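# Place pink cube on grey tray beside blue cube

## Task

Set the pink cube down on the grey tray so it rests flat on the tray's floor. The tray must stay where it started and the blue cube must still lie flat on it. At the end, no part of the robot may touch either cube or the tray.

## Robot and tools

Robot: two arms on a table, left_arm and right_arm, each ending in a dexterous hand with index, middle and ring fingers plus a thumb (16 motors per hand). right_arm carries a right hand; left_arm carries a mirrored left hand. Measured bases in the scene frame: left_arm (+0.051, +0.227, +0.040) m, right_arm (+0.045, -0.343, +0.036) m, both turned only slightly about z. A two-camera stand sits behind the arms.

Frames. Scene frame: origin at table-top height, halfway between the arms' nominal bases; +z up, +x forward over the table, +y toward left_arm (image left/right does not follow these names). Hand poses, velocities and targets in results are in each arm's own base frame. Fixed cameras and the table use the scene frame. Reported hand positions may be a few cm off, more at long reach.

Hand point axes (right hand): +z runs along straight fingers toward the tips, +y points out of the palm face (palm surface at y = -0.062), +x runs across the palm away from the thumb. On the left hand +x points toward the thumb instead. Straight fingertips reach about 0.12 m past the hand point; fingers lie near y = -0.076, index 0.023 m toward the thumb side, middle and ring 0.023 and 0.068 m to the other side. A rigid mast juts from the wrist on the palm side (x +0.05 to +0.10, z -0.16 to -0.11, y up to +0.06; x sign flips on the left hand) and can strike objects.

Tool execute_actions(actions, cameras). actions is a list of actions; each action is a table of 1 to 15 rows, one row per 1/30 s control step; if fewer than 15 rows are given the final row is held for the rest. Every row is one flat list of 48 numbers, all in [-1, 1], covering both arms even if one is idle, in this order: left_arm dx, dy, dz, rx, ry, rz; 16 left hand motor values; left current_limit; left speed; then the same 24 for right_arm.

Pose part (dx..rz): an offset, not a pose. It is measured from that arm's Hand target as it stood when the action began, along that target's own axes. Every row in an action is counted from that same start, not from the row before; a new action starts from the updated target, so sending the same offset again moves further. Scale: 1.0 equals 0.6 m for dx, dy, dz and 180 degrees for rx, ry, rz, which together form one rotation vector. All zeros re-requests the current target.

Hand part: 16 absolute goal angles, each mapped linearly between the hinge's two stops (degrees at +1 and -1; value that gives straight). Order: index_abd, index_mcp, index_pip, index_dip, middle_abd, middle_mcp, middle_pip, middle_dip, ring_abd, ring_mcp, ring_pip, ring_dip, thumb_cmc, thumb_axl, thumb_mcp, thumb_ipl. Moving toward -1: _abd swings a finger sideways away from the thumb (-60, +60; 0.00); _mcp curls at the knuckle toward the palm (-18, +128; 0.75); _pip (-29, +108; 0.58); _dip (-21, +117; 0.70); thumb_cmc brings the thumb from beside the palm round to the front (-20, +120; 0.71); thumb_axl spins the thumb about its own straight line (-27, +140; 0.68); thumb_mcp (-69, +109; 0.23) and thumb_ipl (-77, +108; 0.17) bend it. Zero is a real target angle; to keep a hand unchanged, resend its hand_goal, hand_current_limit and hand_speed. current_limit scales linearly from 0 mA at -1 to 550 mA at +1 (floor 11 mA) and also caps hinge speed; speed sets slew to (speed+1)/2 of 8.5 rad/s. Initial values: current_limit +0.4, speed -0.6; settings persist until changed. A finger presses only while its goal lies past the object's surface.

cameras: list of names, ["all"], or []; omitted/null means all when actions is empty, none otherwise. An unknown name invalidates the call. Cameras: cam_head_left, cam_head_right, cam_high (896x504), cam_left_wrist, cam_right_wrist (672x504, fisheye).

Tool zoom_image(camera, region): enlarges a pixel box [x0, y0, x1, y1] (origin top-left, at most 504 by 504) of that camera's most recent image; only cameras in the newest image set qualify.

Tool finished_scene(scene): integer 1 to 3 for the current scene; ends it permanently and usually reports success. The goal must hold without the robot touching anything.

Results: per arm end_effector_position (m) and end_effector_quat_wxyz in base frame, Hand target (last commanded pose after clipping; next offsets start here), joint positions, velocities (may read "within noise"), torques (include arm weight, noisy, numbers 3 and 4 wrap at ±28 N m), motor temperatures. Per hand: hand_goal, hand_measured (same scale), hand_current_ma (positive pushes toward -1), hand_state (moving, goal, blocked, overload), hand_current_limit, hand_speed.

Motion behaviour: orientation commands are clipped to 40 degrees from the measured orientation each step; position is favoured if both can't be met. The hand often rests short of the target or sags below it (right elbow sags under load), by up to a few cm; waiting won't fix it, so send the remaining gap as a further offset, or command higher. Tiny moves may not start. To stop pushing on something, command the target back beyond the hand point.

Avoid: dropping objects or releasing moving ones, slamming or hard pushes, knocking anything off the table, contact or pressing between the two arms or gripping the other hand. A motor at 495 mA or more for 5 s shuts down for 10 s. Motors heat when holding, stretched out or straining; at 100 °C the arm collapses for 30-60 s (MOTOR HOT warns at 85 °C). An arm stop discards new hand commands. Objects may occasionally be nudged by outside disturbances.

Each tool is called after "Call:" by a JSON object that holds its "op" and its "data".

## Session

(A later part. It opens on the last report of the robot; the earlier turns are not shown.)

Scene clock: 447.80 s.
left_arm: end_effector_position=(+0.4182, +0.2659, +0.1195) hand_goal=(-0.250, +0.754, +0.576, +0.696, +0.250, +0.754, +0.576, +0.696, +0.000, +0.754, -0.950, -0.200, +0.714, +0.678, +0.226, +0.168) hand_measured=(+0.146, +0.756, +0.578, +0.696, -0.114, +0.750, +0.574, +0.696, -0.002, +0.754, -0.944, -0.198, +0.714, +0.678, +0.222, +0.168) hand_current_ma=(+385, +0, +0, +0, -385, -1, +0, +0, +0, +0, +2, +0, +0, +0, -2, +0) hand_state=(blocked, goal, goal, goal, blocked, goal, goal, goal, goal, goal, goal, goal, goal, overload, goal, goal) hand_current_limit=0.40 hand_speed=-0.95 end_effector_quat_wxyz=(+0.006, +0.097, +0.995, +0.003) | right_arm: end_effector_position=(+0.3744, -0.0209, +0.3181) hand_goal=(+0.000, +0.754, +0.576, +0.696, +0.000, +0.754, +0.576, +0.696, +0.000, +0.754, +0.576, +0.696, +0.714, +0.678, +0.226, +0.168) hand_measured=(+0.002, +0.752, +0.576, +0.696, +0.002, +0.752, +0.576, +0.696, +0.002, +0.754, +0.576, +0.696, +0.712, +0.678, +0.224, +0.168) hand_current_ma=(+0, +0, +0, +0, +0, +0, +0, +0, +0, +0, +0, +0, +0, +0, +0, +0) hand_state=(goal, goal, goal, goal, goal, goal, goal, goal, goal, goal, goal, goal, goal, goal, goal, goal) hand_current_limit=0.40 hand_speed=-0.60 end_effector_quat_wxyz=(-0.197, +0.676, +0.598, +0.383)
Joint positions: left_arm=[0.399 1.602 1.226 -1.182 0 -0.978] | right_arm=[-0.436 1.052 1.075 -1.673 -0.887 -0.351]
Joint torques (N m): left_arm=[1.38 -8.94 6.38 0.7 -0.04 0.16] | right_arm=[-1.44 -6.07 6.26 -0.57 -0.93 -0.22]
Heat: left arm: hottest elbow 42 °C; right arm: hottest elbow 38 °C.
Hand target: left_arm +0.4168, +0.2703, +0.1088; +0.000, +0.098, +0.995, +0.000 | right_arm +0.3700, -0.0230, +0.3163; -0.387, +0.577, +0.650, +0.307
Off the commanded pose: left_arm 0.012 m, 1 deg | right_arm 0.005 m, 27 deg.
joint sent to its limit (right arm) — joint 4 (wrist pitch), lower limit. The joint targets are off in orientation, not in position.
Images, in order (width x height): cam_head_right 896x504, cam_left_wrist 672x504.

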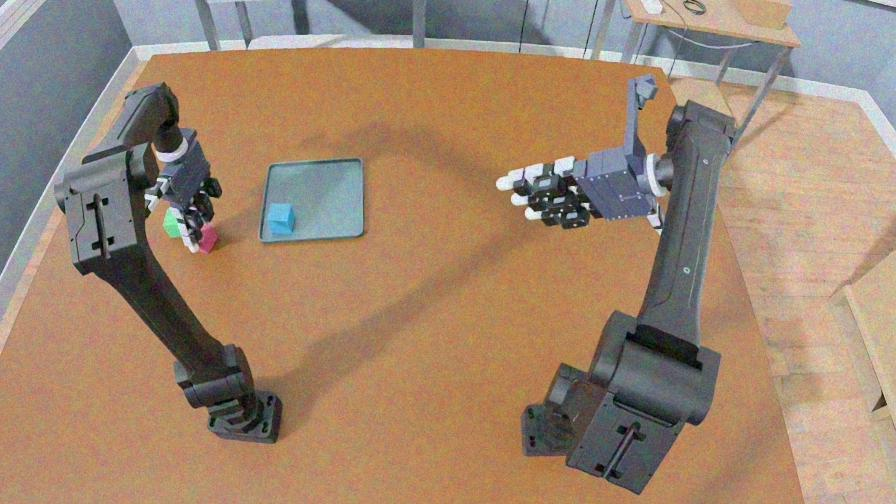

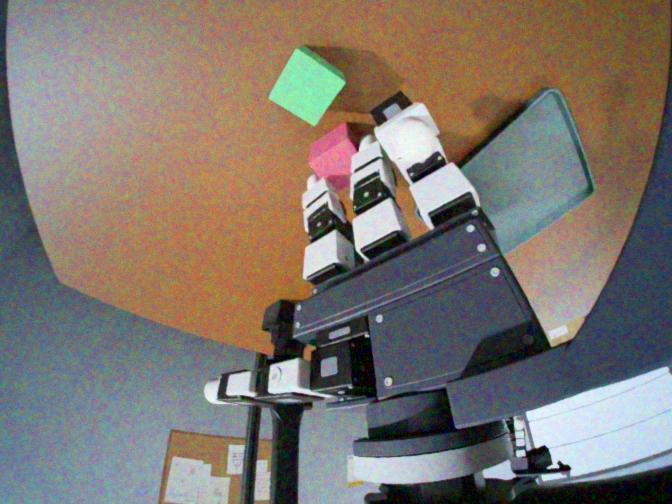

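Call:
{"op": "execute_actions", "data": {"actions": [[[-0.0131,0.0026,-0.0833,0,0,0,-0.25,0.754,0.576,0.696,0.25,0.754,0.576,0.696,0,0.754,-0.95,-0.2,0.714,0.678,0.226,0.168,0.4,-0.95,0,0,0,0,0,0,0,0.754,0.576,0.696,0,0.754,0.576,0.696,0,0.754,0.576,0.696,0.714,0.678,0.226,0.168,0.4,-0.6]]], "cameras": ["cam_head_right","cam_left_wrist","cam_high"]}}

Call:
{"op": "zoom_image", "data": {"camera": "cam_left_wrist", "region": [250, 50, 410, 210]}}

Call:
{"op": "zoom_image", "data": {"camera": "cam_head_right", "region": [150, 180, 230, 260]}}

Scene clock: 452.17 s.
left_arm: end_effector_position=(+0.4084, +0.2618, +0.1334) hand_goal=(-0.250, +0.754, +0.576, +0.696, +0.250, +0.754, +0.576, +0.696, +0.000, +0.754, -0.950, -0.200, +0.714, +0.678, +0.226, +0.168) hand_measured=(+0.144, +0.760, +0.578, +0.696, -0.114, +0.746, +0.574, +0.696, -0.002, +0.754, -0.944, -0.198, +0.714, +0.678, +0.222, +0.168) hand_current_ma=(+385, +1, +0, +0, -385, -3, +0, +0, +0, +0, +2, +0, +0, +0, -2, +0) hand_state=(blocked, goal, goal, goal, blocked, goal, goal, goal, goal, goal, goal, goal, goal, overload, goal, goal) hand_current_limit=0.40 hand_speed=-0.95 end_effector_quat_wxyz=(-0.023, +0.097, +0.995, -0.013) | right_arm: end_effector_position=(+0.3744, -0.0209, +0.3181) hand_goal=(+0.000, +0.754, +0.576, +0.696, +0.000, +0.754, +0.576, +0.696, +0.000, +0.754, +0.576, +0.696, +0.714, +0.678, +0.226, +0.168) hand_measured=(+0.002, +0.752, +0.576, +0.696, +0.002, +0.752, +0.576, +0.696, +0.002, +0.754, +0.576, +0.696, +0.712, +0.678, +0.224, +0.168) hand_current_ma=(+0, +0, +0, +0, +0, +0, +0, +0, +0, +0, +0, +0, +0, +0, +0, +0) hand_state=(goal, goal, goal, goal, goal, goal, goal, goal, goal, goal, goal, goal, goal, goal, goal, goal) hand_current_limit=0.40 hand_speed=-0.60 end_effector_quat_wxyz=(-0.197, +0.676, +0.598, +0.383)
Joint positions: left_arm=[0.399 1.602 1.269 -1.291 0 -0.978] | right_arm=[-0.436 1.052 1.075 -1.673 -0.887 -0.351]
Joint velocities: left_arm=[0.005 -0.044 -0.007 0.002 0.037 0.037] | right_arm=[within noise]
Joint torques (N m): left_arm=[0.91 -11.11 10.84 -0.47 -0.06 0.07] | right_arm=[-1.79 -6.24 6.31 -0.65 -0.88 -0.25]
Heat: left arm: hottest elbow 41 °C; right arm: hottest elbow 38 °C.
Hand target: left_arm +0.4246, +0.2703, +0.1587; +0.000, +0.098, +0.995, +0.000 | right_arm +0.3700, -0.0230, +0.3163; -0.387, +0.577, +0.650, +0.307
Off the commanded pose: left_arm 0.031 m, 3 deg | right_arm 0.005 m, 27 deg.
joint sent to its limit (right arm) — joint 4 (wrist pitch), lower limit. The joint targets are off in orientation, not in position.
Images, in order (width x height): cam_head_right 896x504, cam_high 896x504, cam_left_wrist 672x504.

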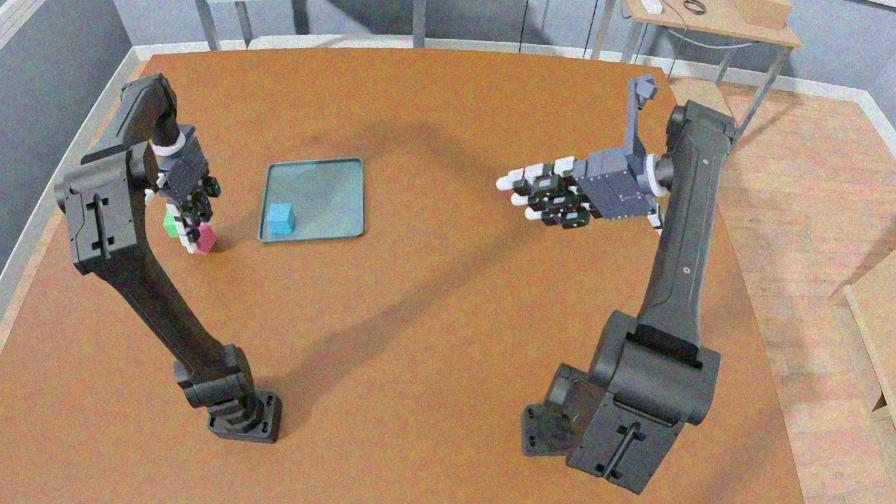

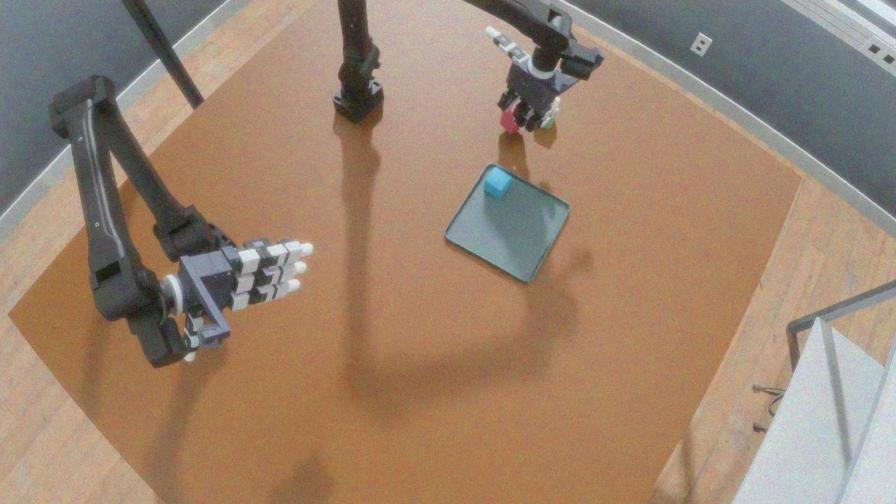

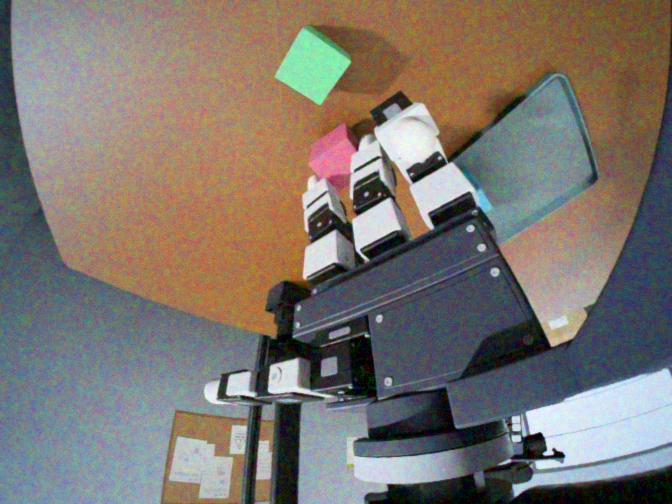

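Scaled by 3.150 from the camera's 672x504 image, which has a finer 960x720 frame.

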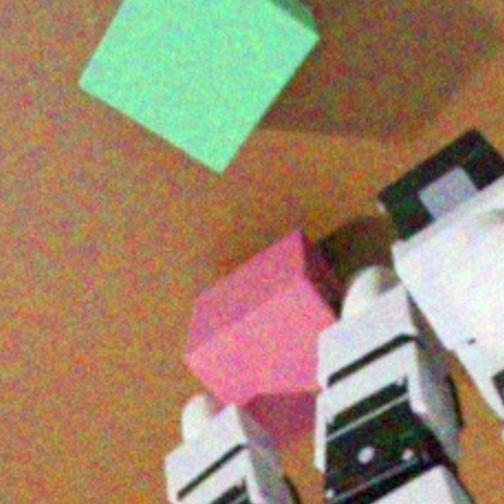

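Scaled by 6.300 from the camera's 896x504 image, which has a finer 1280x720 frame.

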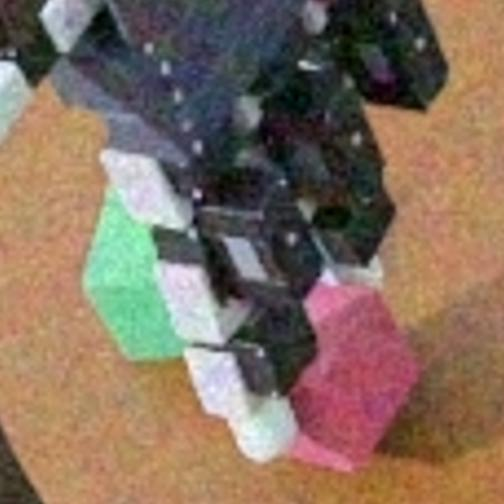

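Call:
{"op": "execute_actions", "data": {"actions": [[[-0.0131,0.0026,-0.1,0,0,0,-0.25,0.754,0.576,0.696,0.25,0.754,0.576,0.696,0,0.754,-0.95,-0.2,0.714,0.678,0.226,0.168,0.4,-0.95,0,0,0,0,0,0,0,0.754,0.576,0.696,0,0.754,0.576,0.696,0,0.754,0.576,0.696,0.714,0.678,0.226,0.168,0.4,-0.6]]], "cameras": ["cam_head_right","cam_left_wrist"]}}

Call:
{"op": "zoom_image", "data": {"camera": "cam_left_wrist", "region": [250, 50, 410, 210]}}

Scene clock: 461.83 s.
left_arm: end_effector_position=(+0.4189, +0.2662, +0.1961) hand_goal=(-0.250, +0.754, +0.576, +0.696, +0.250, +0.754, +0.576, +0.696, +0.000, +0.754, -0.950, -0.200, +0.714, +0.678, +0.226, +0.168) hand_measured=(+0.144, +0.760, +0.578, +0.696, -0.114, +0.744, +0.574, +0.696, -0.002, +0.754, -0.944, -0.198, +0.714, +0.678, +0.222, +0.168) hand_current_ma=(+385, +2, +0, +0, -385, -4, +0, +0, +0, +0, +2, +0, +0, +0, -2, +0) hand_state=(blocked, goal, goal, goal, blocked, goal, goal, goal, goal, goal, goal, goal, goal, overload, goal, goal) hand_current_limit=0.40 hand_speed=-0.95 end_effector_quat_wxyz=(-0.020, +0.097, +0.995, -0.011) | right_arm: end_effector_position=(+0.3744, -0.0209, +0.3181) hand_goal=(+0.000, +0.754, +0.576, +0.696, +0.000, +0.754, +0.576, +0.696, +0.000, +0.754, +0.576, +0.696, +0.714, +0.678, +0.226, +0.168) hand_measured=(+0.002, +0.752, +0.576, +0.696, +0.002, +0.752, +0.576, +0.696, +0.002, +0.754, +0.576, +0.696, +0.712, +0.678, +0.224, +0.168) hand_current_ma=(+0, +0, +0, +0, +0, +0, +0, +0, +0, +0, +0, +0, +0, +0, +0, +0) hand_state=(goal, goal, goal, goal, goal, goal, goal, goal, goal, goal, goal, goal, goal, goal, goal, goal) hand_current_limit=0.40 hand_speed=-0.60 end_effector_quat_wxyz=(-0.197, +0.676, +0.598, +0.383)
Joint positions: left_arm=[0.399 1.585 1.418 -1.448 0 -0.978] | right_arm=[-0.436 1.052 1.075 -1.673 -0.887 -0.351]
Joint torques (N m): left_arm=[0.44 -10.81 11.18 -0.49 -0.04 0.01] | right_arm=[-1.08 -5.77 6.28 -0.58 -0.86 -0.21]
Heat: left arm: hottest elbow 43 °C; right arm: hottest elbow 38 °C.
Hand target: left_arm +0.4328, +0.2704, +0.2189; +0.000, +0.098, +0.995, +0.000 | right_arm +0.3700, -0.0230, +0.3163; -0.387, +0.577, +0.650, +0.307
Off the commanded pose: left_arm 0.027 m, 3 deg | right_arm 0.005 m, 27 deg.
joint sent to its limit (right arm) — joint 4 (wrist pitch), lower limit. The joint targets are off in orientation, not in position.
Images, in order (width x height): cam_head_right 896x504, cam_left_wrist 672x504.

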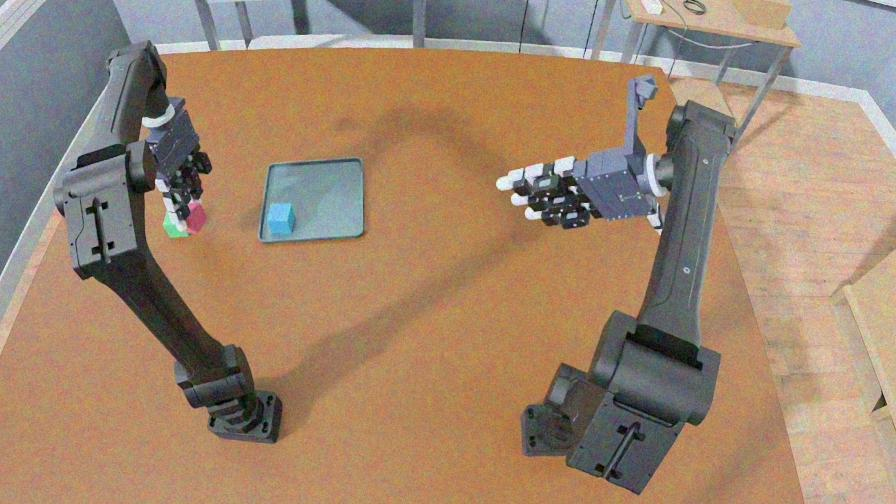

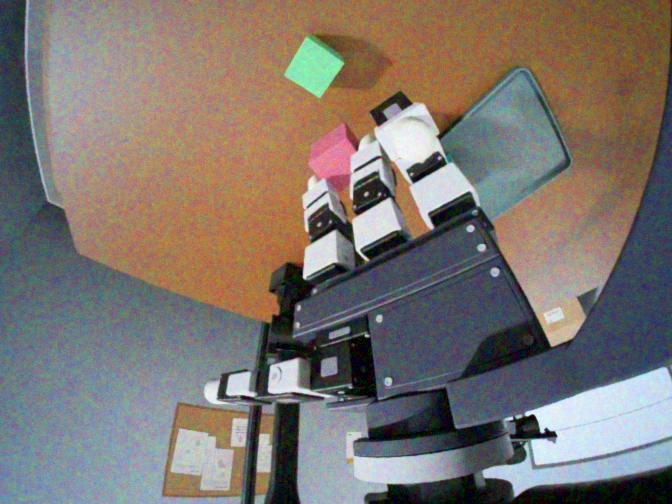

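Scaled by 3.150 from the camera's 672x504 image, which has a finer 960x720 frame.

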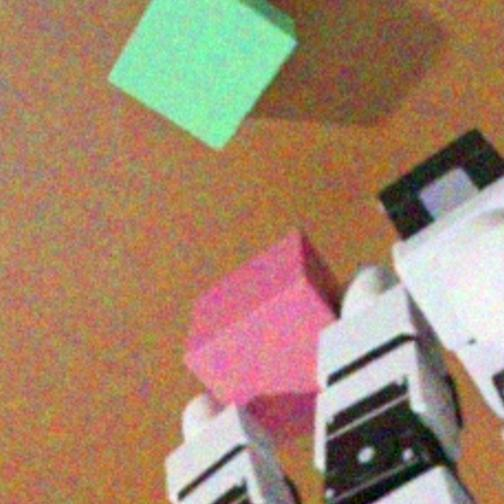

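Call:
{"op": "execute_actions", "data": {"actions": [[[-0.0812,-0.0757,-0.0083,0,0,0,-0.25,0.754,0.576,0.696,0.25,0.754,0.576,0.696,0,0.754,-0.95,-0.2,0.714,0.678,0.226,0.168,0.4,-0.95,0,0,0,0,0,0,0,0.754,0.576,0.696,0,0.754,0.576,0.696,0,0.754,0.576,0.696,0.714,0.678,0.226,0.168,0.4,-0.6]],[[-0.0812,-0.0757,-0.0083,0,0,0,-0.25,0.754,0.576,0.696,0.25,0.754,0.576,0.696,0,0.754,-0.95,-0.2,0.714,0.678,0.226,0.168,0.4,-0.95,0,0,0,0,0,0,0,0.754,0.576,0.696,0,0.754,0.576,0.696,0,0.754,0.576,0.696,0.714,0.678,0.226,0.168,0.4,-0.6]]], "cameras": ["cam_head_left","cam_head_right","cam_left_wrist","cam_high"]}}

Scene clock: 470.67 s.
left_arm: end_effector_position=(+0.4970, +0.1547, +0.2144) hand_goal=(-0.250, +0.754, +0.576, +0.696, +0.250, +0.754, +0.576, +0.696, +0.000, +0.754, -0.950, -0.200, +0.714, +0.678, +0.226, +0.168) hand_measured=(+0.142, +0.764, +0.580, +0.696, -0.114, +0.740, +0.572, +0.696, -0.002, +0.754, -0.944, -0.198, +0.714, +0.678, +0.222, +0.168) hand_current_ma=(+385, +4, +1, +0, -385, -7, -1, +0, +0, +0, +2, +0, +0, +0, -2, +0) hand_state=(blocked, goal, goal, goal, blocked, goal, goal, goal, goal, goal, goal, goal, goal, overload, goal, goal) hand_current_limit=0.40 hand_speed=-0.95 end_effector_quat_wxyz=(-0.013, +0.110, +0.994, -0.005) | right_arm: end_effector_position=(+0.3744, -0.0209, +0.3181) hand_goal=(+0.000, +0.754, +0.576, +0.696, +0.000, +0.754, +0.576, +0.696, +0.000, +0.754, +0.576, +0.696, +0.714, +0.678, +0.226, +0.168) hand_measured=(+0.002, +0.752, +0.576, +0.696, +0.002, +0.752, +0.576, +0.696, +0.002, +0.754, +0.576, +0.696, +0.712, +0.678, +0.224, +0.168) hand_current_ma=(+0, +0, +0, +0, +0, +0, +0, +0, +0, +0, +0, +0, +0, +0, +0, +0) hand_state=(goal, goal, goal, goal, goal, goal, goal, goal, goal, goal, goal, goal, goal, goal, goal, goal) hand_current_limit=0.40 hand_speed=-0.60 end_effector_quat_wxyz=(-0.197, +0.676, +0.598, +0.383)
Joint positions: left_arm=[0.135 1.683 1.587 -1.503 0.004 -1.216] | right_arm=[-0.436 1.052 1.075 -1.673 -0.887 -0.351]
Joint torques (N m): left_arm=[1.38 -10.64 11.7 -0.47 -0.23 -0.12] | right_arm=[-1.61 -7.18 6.15 -0.95 -0.79 -0.26]
Heat: left arm: hottest elbow 45 °C; right arm: hottest elbow 38 °C.
Hand target: left_arm +0.5106, +0.1622, +0.2288; +0.000, +0.098, +0.995, +0.000 | right_arm +0.3700, -0.0230, +0.3163; -0.387, +0.577, +0.650, +0.307
Off the commanded pose: left_arm 0.021 m, 2 deg | right_arm 0.005 m, 27 deg.
joint sent to its limit (right arm) — joint 4 (wrist pitch), lower limit. The joint targets are off in orientation, not in position.
Images, in order (width x height): cam_head_left 896x504, cam_head_right 896x504, cam_high 896x504, cam_left_wrist 672x504.

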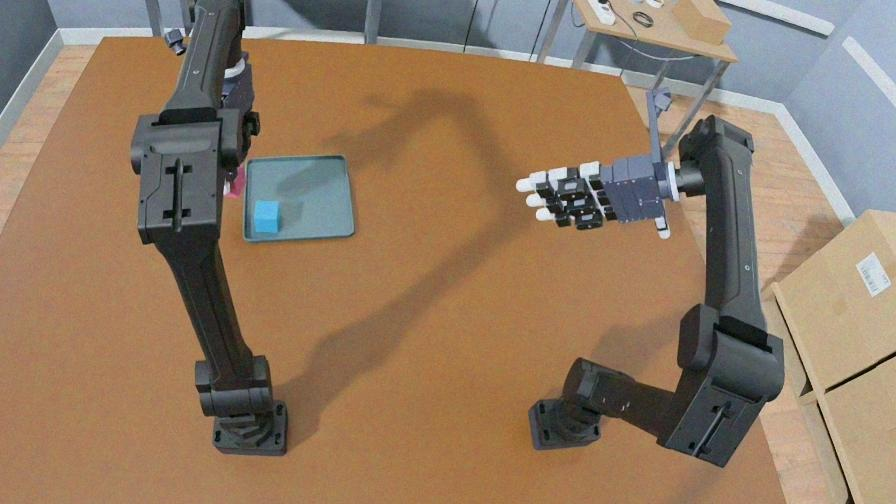

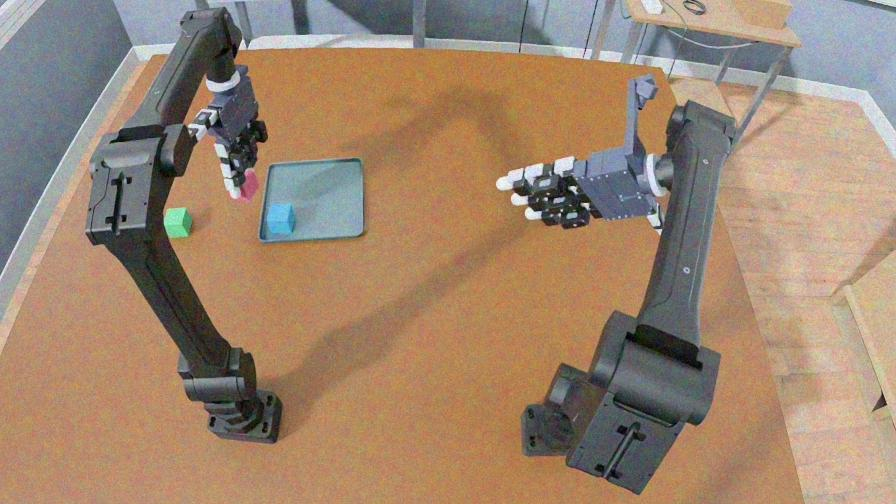

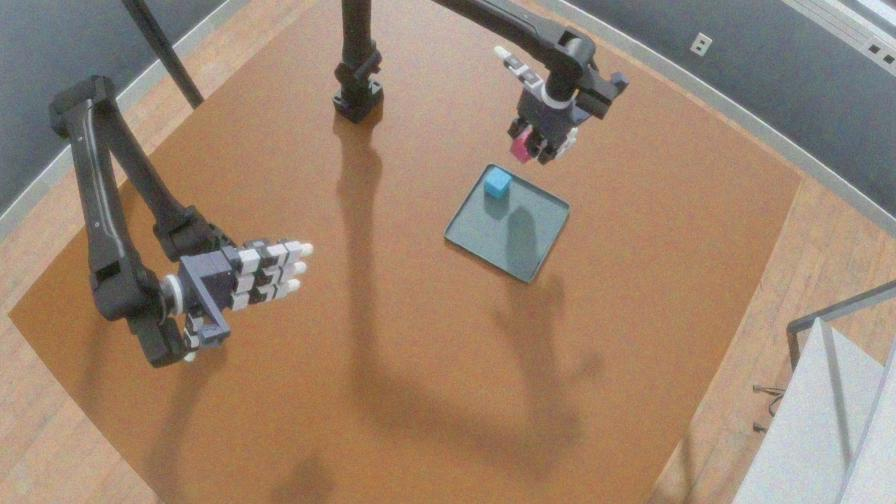

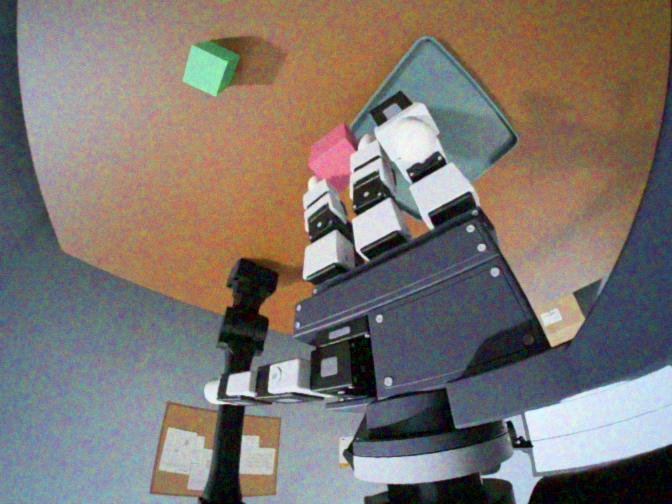

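Call:
{"op": "execute_actions", "data": {"actions": [[[-0.075,-0.0787,-0.005,0,0,0,-0.25,0.754,0.576,0.696,0.25,0.754,0.576,0.696,0,0.754,-0.95,-0.2,0.714,0.678,0.226,0.168,0.4,-0.95,0,0,0,0,0,0,0,0.754,0.576,0.696,0,0.754,0.576,0.696,0,0.754,0.576,0.696,0.714,0.678,0.226,0.168,0.4,-0.6]],[[-0.075,-0.0787,-0.005,0,0,0,-0.25,0.754,0.576,0.696,0.25,0.754,0.576,0.696,0,0.754,-0.95,-0.2,0.714,0.678,0.226,0.168,0.4,-0.95,0,0,0,0,0,0,0,0.754,0.576,0.696,0,0.754,0.576,0.696,0,0.754,0.576,0.696,0.714,0.678,0.226,0.168,0.4,-0.6]]], "cameras": ["cam_head_left","cam_head_right","cam_left_wrist","cam_high"]}}

Call:
{"op": "zoom_image", "data": {"camera": "cam_head_right", "region": [220, 110, 400, 260]}}

Call:
{"op": "zoom_image", "data": {"camera": "cam_high", "region": [430, 70, 620, 290]}}

Scene clock: 477.00 s.
left_arm: end_effector_position=(+0.5677, +0.0472, +0.2221) hand_goal=(-0.250, +0.754, +0.576, +0.696, +0.250, +0.754, +0.576, +0.696, +0.000, +0.754, -0.950, -0.200, +0.714, +0.678, +0.226, +0.168) hand_measured=(+0.140, +0.766, +0.580, +0.696, -0.114, +0.740, +0.572, +0.696, -0.002, +0.754, -0.944, -0.198, +0.714, +0.678, +0.222, +0.168) hand_current_ma=(+385, +5, +1, +0, -385, -8, -1, +0, +0, +0, +2, +0, +0, +0, -2, +0) hand_state=(blocked, goal, goal, goal, blocked, goal, goal, goal, goal, goal, goal, goal, goal, overload, goal, goal) hand_current_limit=0.40 hand_speed=-0.95 end_effector_quat_wxyz=(-0.014, +0.110, +0.994, -0.002) | right_arm: end_effector_position=(+0.3744, -0.0209, +0.3181) hand_goal=(+0.000, +0.754, +0.576, +0.696, +0.000, +0.754, +0.576, +0.696, +0.000, +0.754, +0.576, +0.696, +0.714, +0.678, +0.226, +0.168) hand_measured=(+0.002, +0.752, +0.576, +0.696, +0.002, +0.752, +0.576, +0.696, +0.002, +0.754, +0.576, +0.696, +0.712, +0.678, +0.224, +0.168) hand_current_ma=(+0, +0, +0, +0, +0, +0, +0, +0, +0, +0, +0, +0, +0, +0, +0, +0) hand_state=(goal, goal, goal, goal, goal, goal, goal, goal, goal, goal, goal, goal, goal, goal, goal, goal) hand_current_limit=0.40 hand_speed=-0.60 end_effector_quat_wxyz=(-0.197, +0.676, +0.598, +0.383)
Joint positions: left_arm=[-0.069 1.868 1.86 -1.59 0.004 -1.42] | right_arm=[-0.436 1.052 1.075 -1.673 -0.887 -0.351]
Joint torques (N m): left_arm=[1.26 -13.22 11.71 -0.51 -0.2 -0.13] | right_arm=[-1.32 -6.42 6.32 -0.13 -0.89 -0.26]
Motor temperatures (°C): left_arm=[27 36 47 25 27 25] | right_arm=[31 34 38 26 29 26]
Heat: left arm: hottest elbow 47 °C; right arm: hottest elbow 38 °C.
Hand target: left_arm +0.5805, +0.0521, +0.2351; +0.000, +0.098, +0.995, +0.000 | right_arm +0.3700, -0.0230, +0.3163; -0.387, +0.577, +0.650, +0.307
Off the commanded pose: left_arm 0.019 m, 2 deg | right_arm 0.005 m, 27 deg.
joint sent to its limit (right arm) — joint 4 (wrist pitch), lower limit. The joint targets are off in orientation, not in position.
Images, in order (width x height): cam_head_left 896x504, cam_head_right 896x504, cam_high 896x504, cam_left_wrist 672x504.

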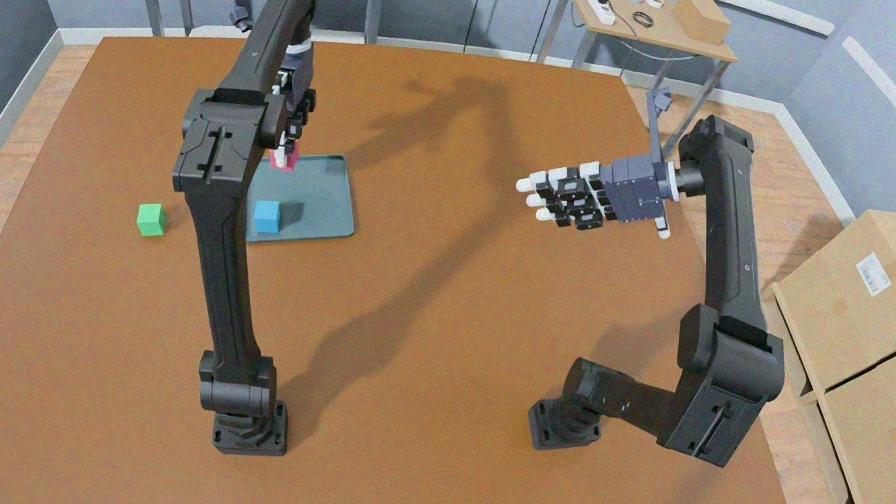

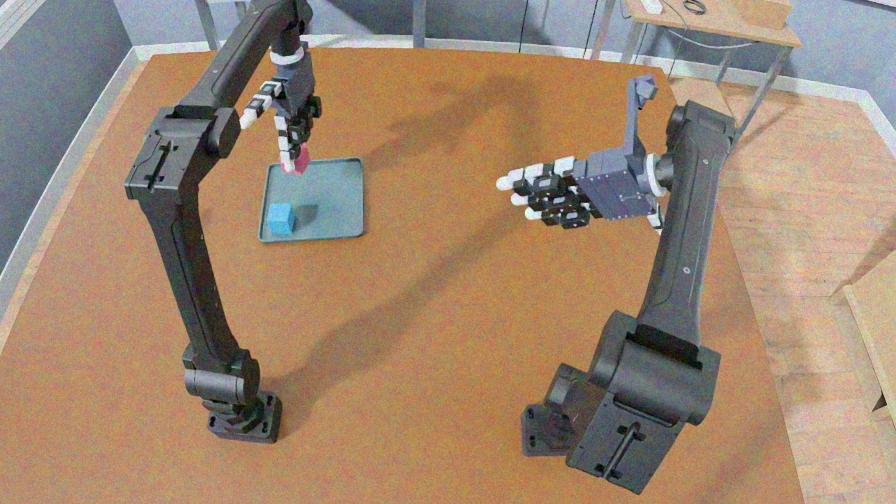

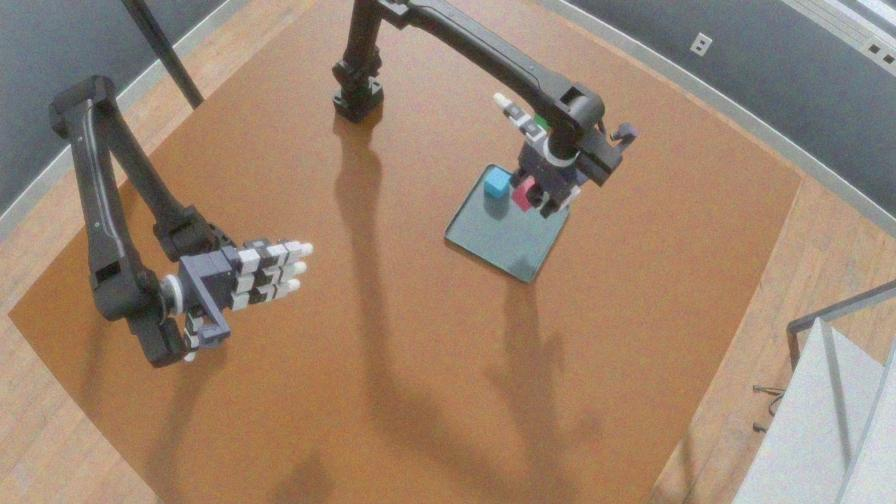

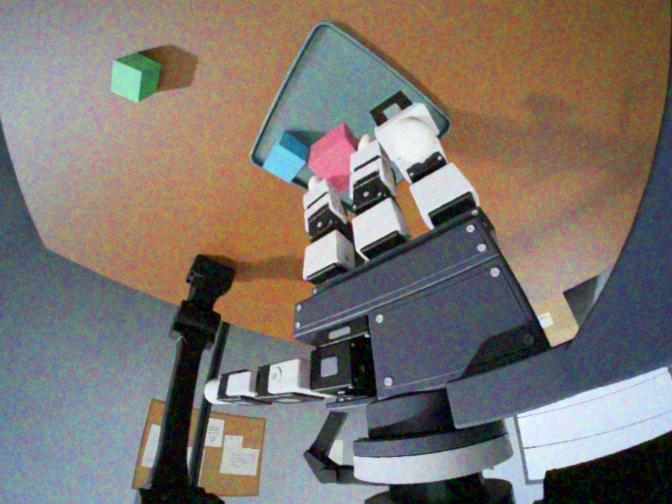

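Scaled by 2.800 from the camera's 896x504 image, which has a finer 1280x720 frame.

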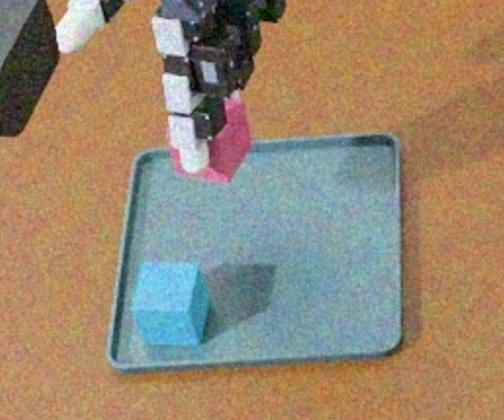

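Scaled by 2.291 from the camera's 896x504 image, which has a finer 1280x720 frame.

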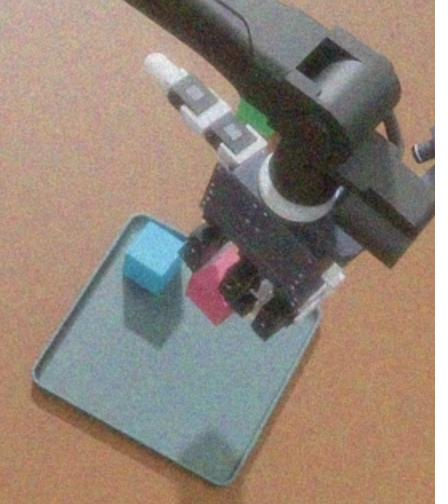

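Call:
{"op": "execute_actions", "data": {"actions": [[[-0.0147,-0.031,0.04,0,0,0,-0.25,0.754,0.576,0.696,0.25,0.754,0.576,0.696,0,0.754,-0.95,-0.2,0.714,0.678,0.226,0.168,0.4,-0.95,0,0,0,0,0,0,0,0.754,0.576,0.696,0,0.754,0.576,0.696,0,0.754,0.576,0.696,0.714,0.678,0.226,0.168,0.4,-0.6]],[[0,0,0.055,0,0,0,-0.25,0.754,0.576,0.696,0.25,0.754,0.576,0.696,0,0.754,-0.95,-0.2,0.714,0.678,0.226,0.168,0.4,-0.95,0,0,0,0,0,0,0,0.754,0.576,0.696,0,0.754,0.576,0.696,0,0.754,0.576,0.696,0.714,0.678,0.226,0.168,0.4,-0.6]]], "cameras": ["cam_head_left","cam_head_right","cam_left_wrist","cam_high"]}}

Call:
{"op": "zoom_image", "data": {"camera": "cam_head_right", "region": [240, 130, 380, 250]}}

Call:
{"op": "zoom_image", "data": {"camera": "cam_high", "region": [430, 130, 600, 300]}}

Scene clock: 497.63 s.
left_arm: end_effector_position=(+0.5842, +0.0365, +0.1886) hand_goal=(-0.250, +0.754, +0.576, +0.696, +0.250, +0.754, +0.576, +0.696, +0.000, +0.754, -0.950, -0.200, +0.714, +0.678, +0.226, +0.168) hand_measured=(+0.140, +0.766, +0.580, +0.696, -0.114, +0.740, +0.572, +0.696, -0.002, +0.754, -0.944, -0.198, +0.714, +0.678, +0.222, +0.168) hand_current_ma=(+385, +5, +1, +0, -385, -8, -1, +0, +0, +0, +2, +0, +0, +0, -2, +0) hand_state=(blocked, goal, goal, goal, blocked, goal, goal, goal, goal, goal, goal, goal, goal, overload, goal, goal) hand_current_limit=0.40 hand_speed=-0.95 end_effector_quat_wxyz=(+0.005, +0.100, +0.995, -0.002) | right_arm: end_effector_position=(+0.3744, -0.0209, +0.3181) hand_goal=(+0.000, +0.754, +0.576, +0.696, +0.000, +0.754, +0.576, +0.696, +0.000, +0.754, +0.576, +0.696, +0.714, +0.678, +0.226, +0.168) hand_measured=(+0.002, +0.752, +0.576, +0.696, +0.002, +0.752, +0.576, +0.696, +0.002, +0.754, +0.576, +0.696, +0.712, +0.678, +0.224, +0.168) hand_current_ma=(+0, +0, +0, +0, +0, +0, +0, +0, +0, +0, +0, +0, +0, +0, +0, +0) hand_state=(goal, goal, goal, goal, goal, goal, goal, goal, goal, goal, goal, goal, goal, goal, goal, goal) hand_current_limit=0.40 hand_speed=-0.60 end_effector_quat_wxyz=(-0.197, +0.676, +0.598, +0.383)
Joint positions: left_arm=[-0.085 1.899 1.82 -1.481 0.003 -1.455] | right_arm=[-0.436 1.052 1.075 -1.673 -0.887 -0.351]
Joint torques (N m): left_arm=[0.09 -13.74 7.04 0.61 -0.19 -0.11] | right_arm=[-0.85 -6.48 6.26 -0.62 -0.91 -0.19]
Heat: left arm: hottest elbow 47 °C; right arm: hottest elbow 38 °C.
Hand target: left_arm +0.5856, +0.0320, +0.1781; +0.000, +0.098, +0.995, +0.000 | right_arm +0.3700, -0.0230, +0.3163; -0.387, +0.577, +0.650, +0.307
Off the commanded pose: left_arm 0.011 m, 1 deg | right_arm 0.005 m, 27 deg.
joint sent to its limit (right arm) — joint 4 (wrist pitch), lower limit. The joint targets are off in orientation, not in position.
Images, in order (width x height): cam_head_left 896x504, cam_head_right 896x504, cam_high 896x504, cam_left_wrist 672x504.

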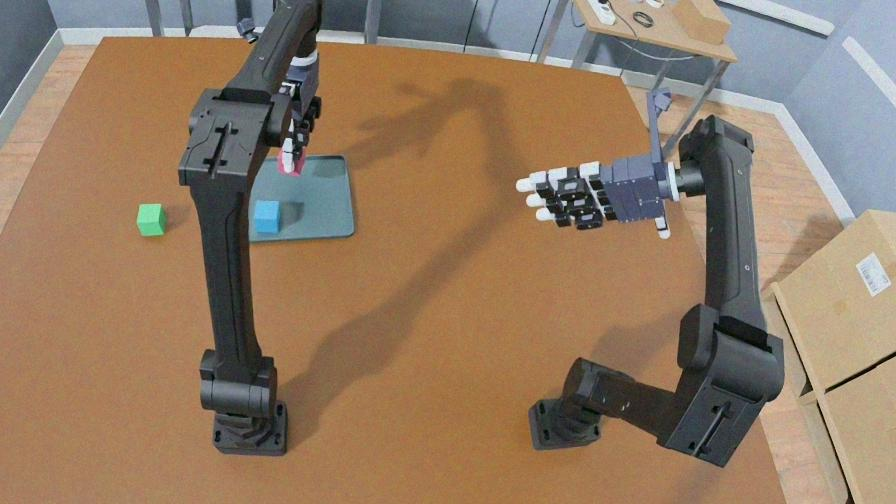

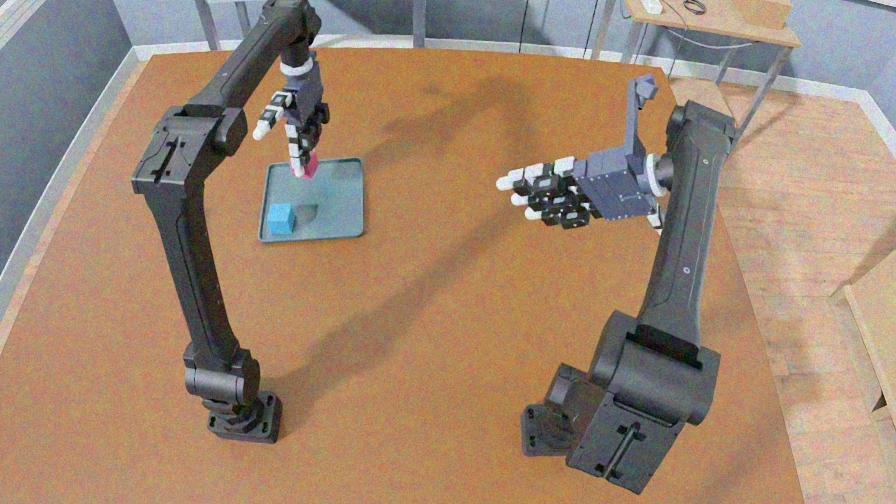

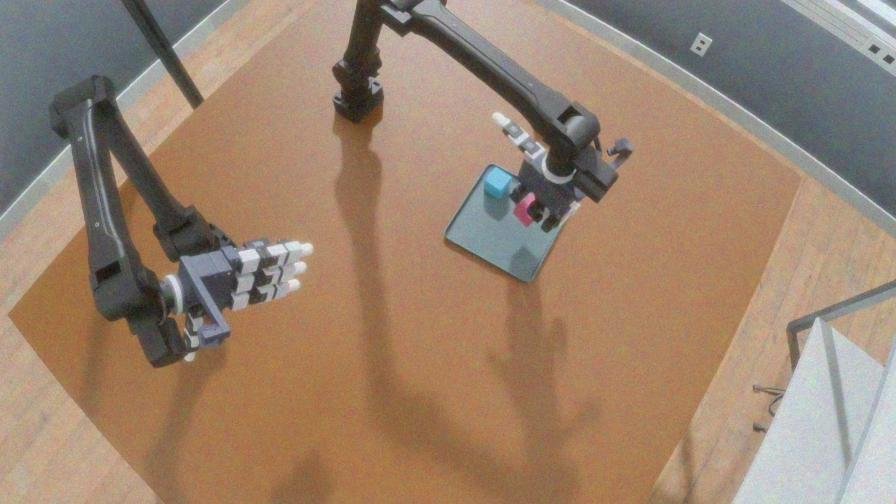

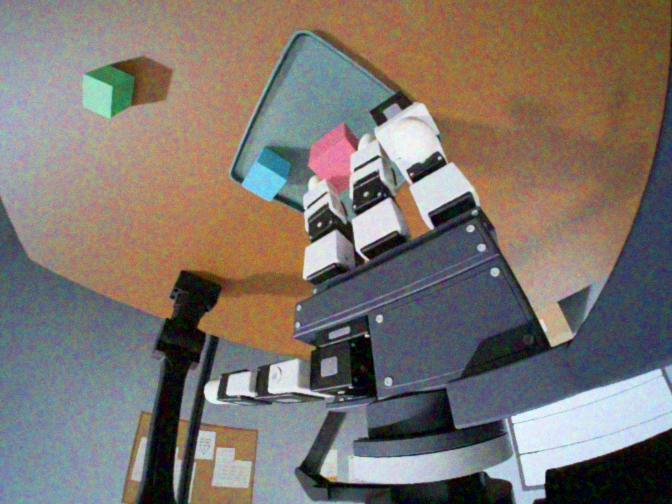

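Scaled by 3.600 from the camera's 896x504 image, which has a finer 1280x720 frame.

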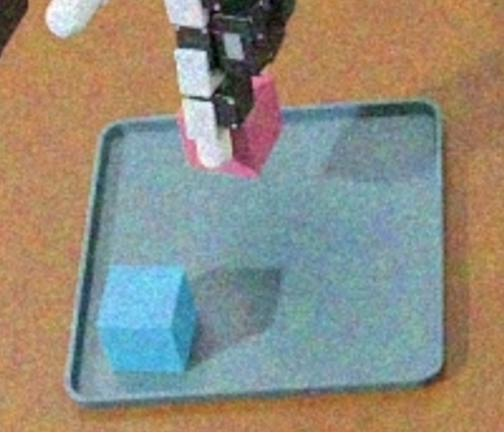

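Scaled by 2.965 from the camera's 896x504 image, which has a finer 1280x720 frame.

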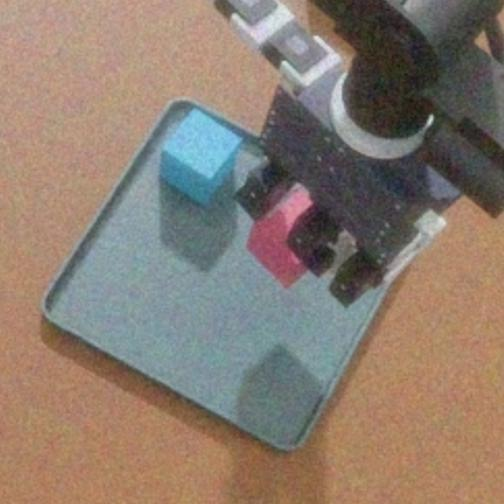

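Call:
{"op": "execute_actions", "data": {"actions": [[[0,0,0.0583,0,0,0,-0.25,0.754,0.576,0.696,0.25,0.754,0.576,0.696,0,0.754,-0.95,-0.2,0.714,0.678,0.226,0.168,0.4,-0.95,0,0,0,0,0,0,0,0.754,0.576,0.696,0,0.754,0.576,0.696,0,0.754,0.576,0.696,0.714,0.678,0.226,0.168,0.4,-0.6]]], "cameras": ["cam_head_right","cam_high"]}}

Call:
{"op": "zoom_image", "data": {"camera": "cam_head_right", "region": [240, 130, 380, 250]}}

Call:
{"op": "zoom_image", "data": {"camera": "cam_high", "region": [430, 130, 600, 300]}}

Scene clock: 504.63 s.
left_arm: end_effector_position=(+0.5843, +0.0365, +0.1499) hand_goal=(-0.250, +0.754, +0.576, +0.696, +0.250, +0.754, +0.576, +0.696, +0.000, +0.754, -0.950, -0.200, +0.714, +0.678, +0.226, +0.168) hand_measured=(+0.140, +0.766, +0.580, +0.696, -0.114, +0.740, +0.572, +0.696, -0.002, +0.754, -0.944, -0.198, +0.714, +0.678, +0.222, +0.168) hand_current_ma=(+385, +5, +1, +0, -385, -8, -1, +0, +0, +0, +2, +0, +0, +0, -2, +0) hand_state=(blocked, goal, goal, goal, blocked, goal, goal, goal, goal, goal, goal, goal, goal, overload, goal, goal) hand_current_limit=0.40 hand_speed=-0.95 end_effector_quat_wxyz=(+0.002, +0.100, +0.995, -0.002) | right_arm: end_effector_position=(+0.3744, -0.0209, +0.3181) hand_goal=(+0.000, +0.754, +0.576, +0.696, +0.000, +0.754, +0.576, +0.696, +0.000, +0.754, +0.576, +0.696, +0.714, +0.678, +0.226, +0.168) hand_measured=(+0.002, +0.752, +0.576, +0.696, +0.002, +0.752, +0.576, +0.696, +0.002, +0.754, +0.576, +0.696, +0.712, +0.678, +0.224, +0.168) hand_current_ma=(+0, +0, +0, +0, +0, +0, +0, +0, +0, +0, +0, +0, +0, +0, +0, +0) hand_state=(goal, goal, goal, goal, goal, goal, goal, goal, goal, goal, goal, goal, goal, goal, goal, goal) hand_current_limit=0.40 hand_speed=-0.60 end_effector_quat_wxyz=(-0.197, +0.676, +0.598, +0.383)
Joint positions: left_arm=[-0.085 1.918 1.746 -1.395 0.003 -1.455] | right_arm=[-0.436 1.052 1.075 -1.673 -0.887 -0.351]
Joint torques (N m): left_arm=[0.09 -14.27 7.06 0.57 -0.18 -0.12] | right_arm=[-1.38 -5.3 6.15 -0.57 -0.85 -0.26]
Heat: left arm: hottest elbow 46 °C; right arm: hottest elbow 38 °C.
Hand target: left_arm +0.5856, +0.0320, +0.1431; +0.000, +0.098, +0.995, +0.000 | right_arm +0.3700, -0.0230, +0.3163; -0.387, +0.577, +0.650, +0.307
Off the commanded pose: left_arm 0.008 m, 0 deg | right_arm 0.005 m, 27 deg.
joint sent to its limit (right arm) — joint 4 (wrist pitch), lower limit. The joint targets are off in orientation, not in position.
Images, in order (width x height): cam_head_right 896x504, cam_high 896x504.

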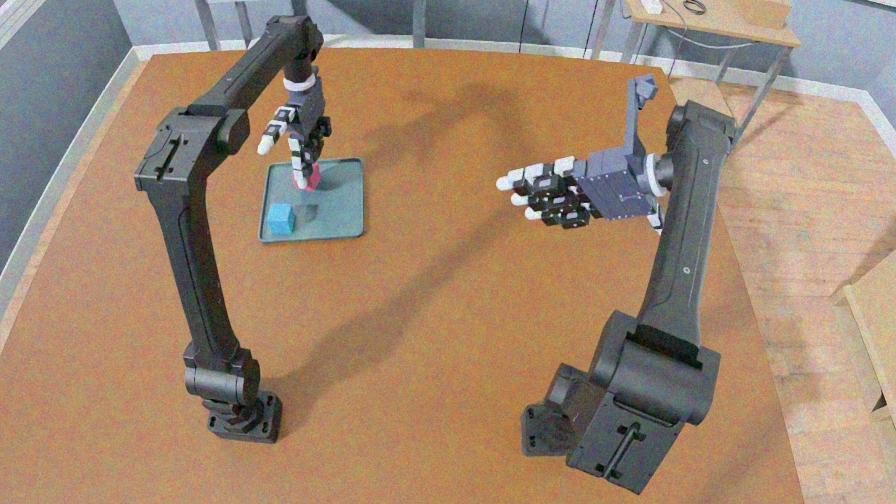

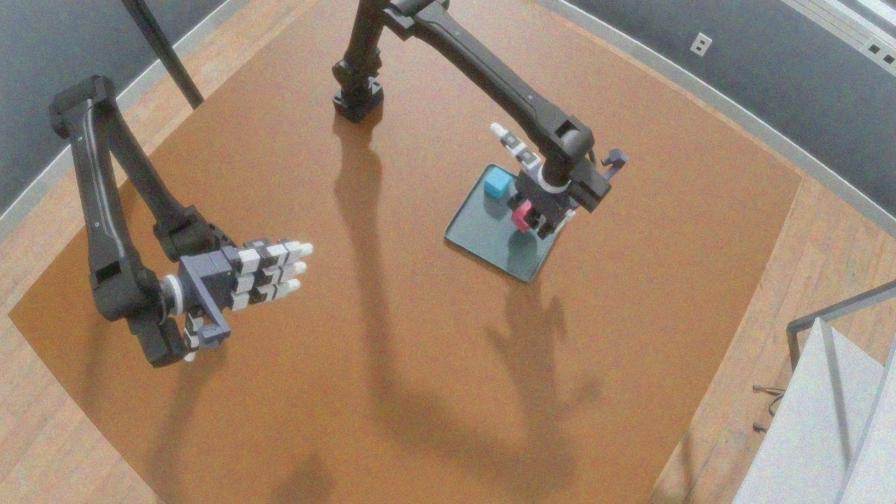

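Scaled by 3.600 from the camera's 896x504 image, which has a finer 1280x720 frame.

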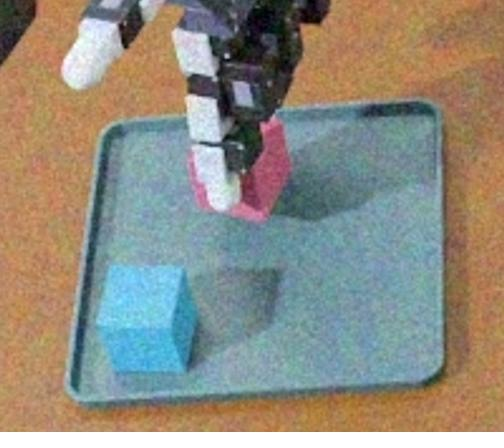

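Scaled by 2.965 from the camera's 896x504 image, which has a finer 1280x720 frame.

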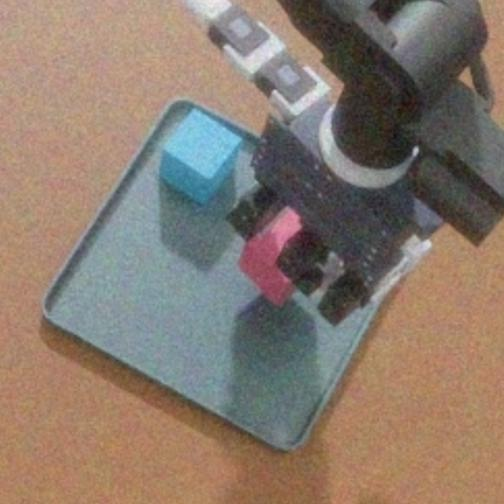

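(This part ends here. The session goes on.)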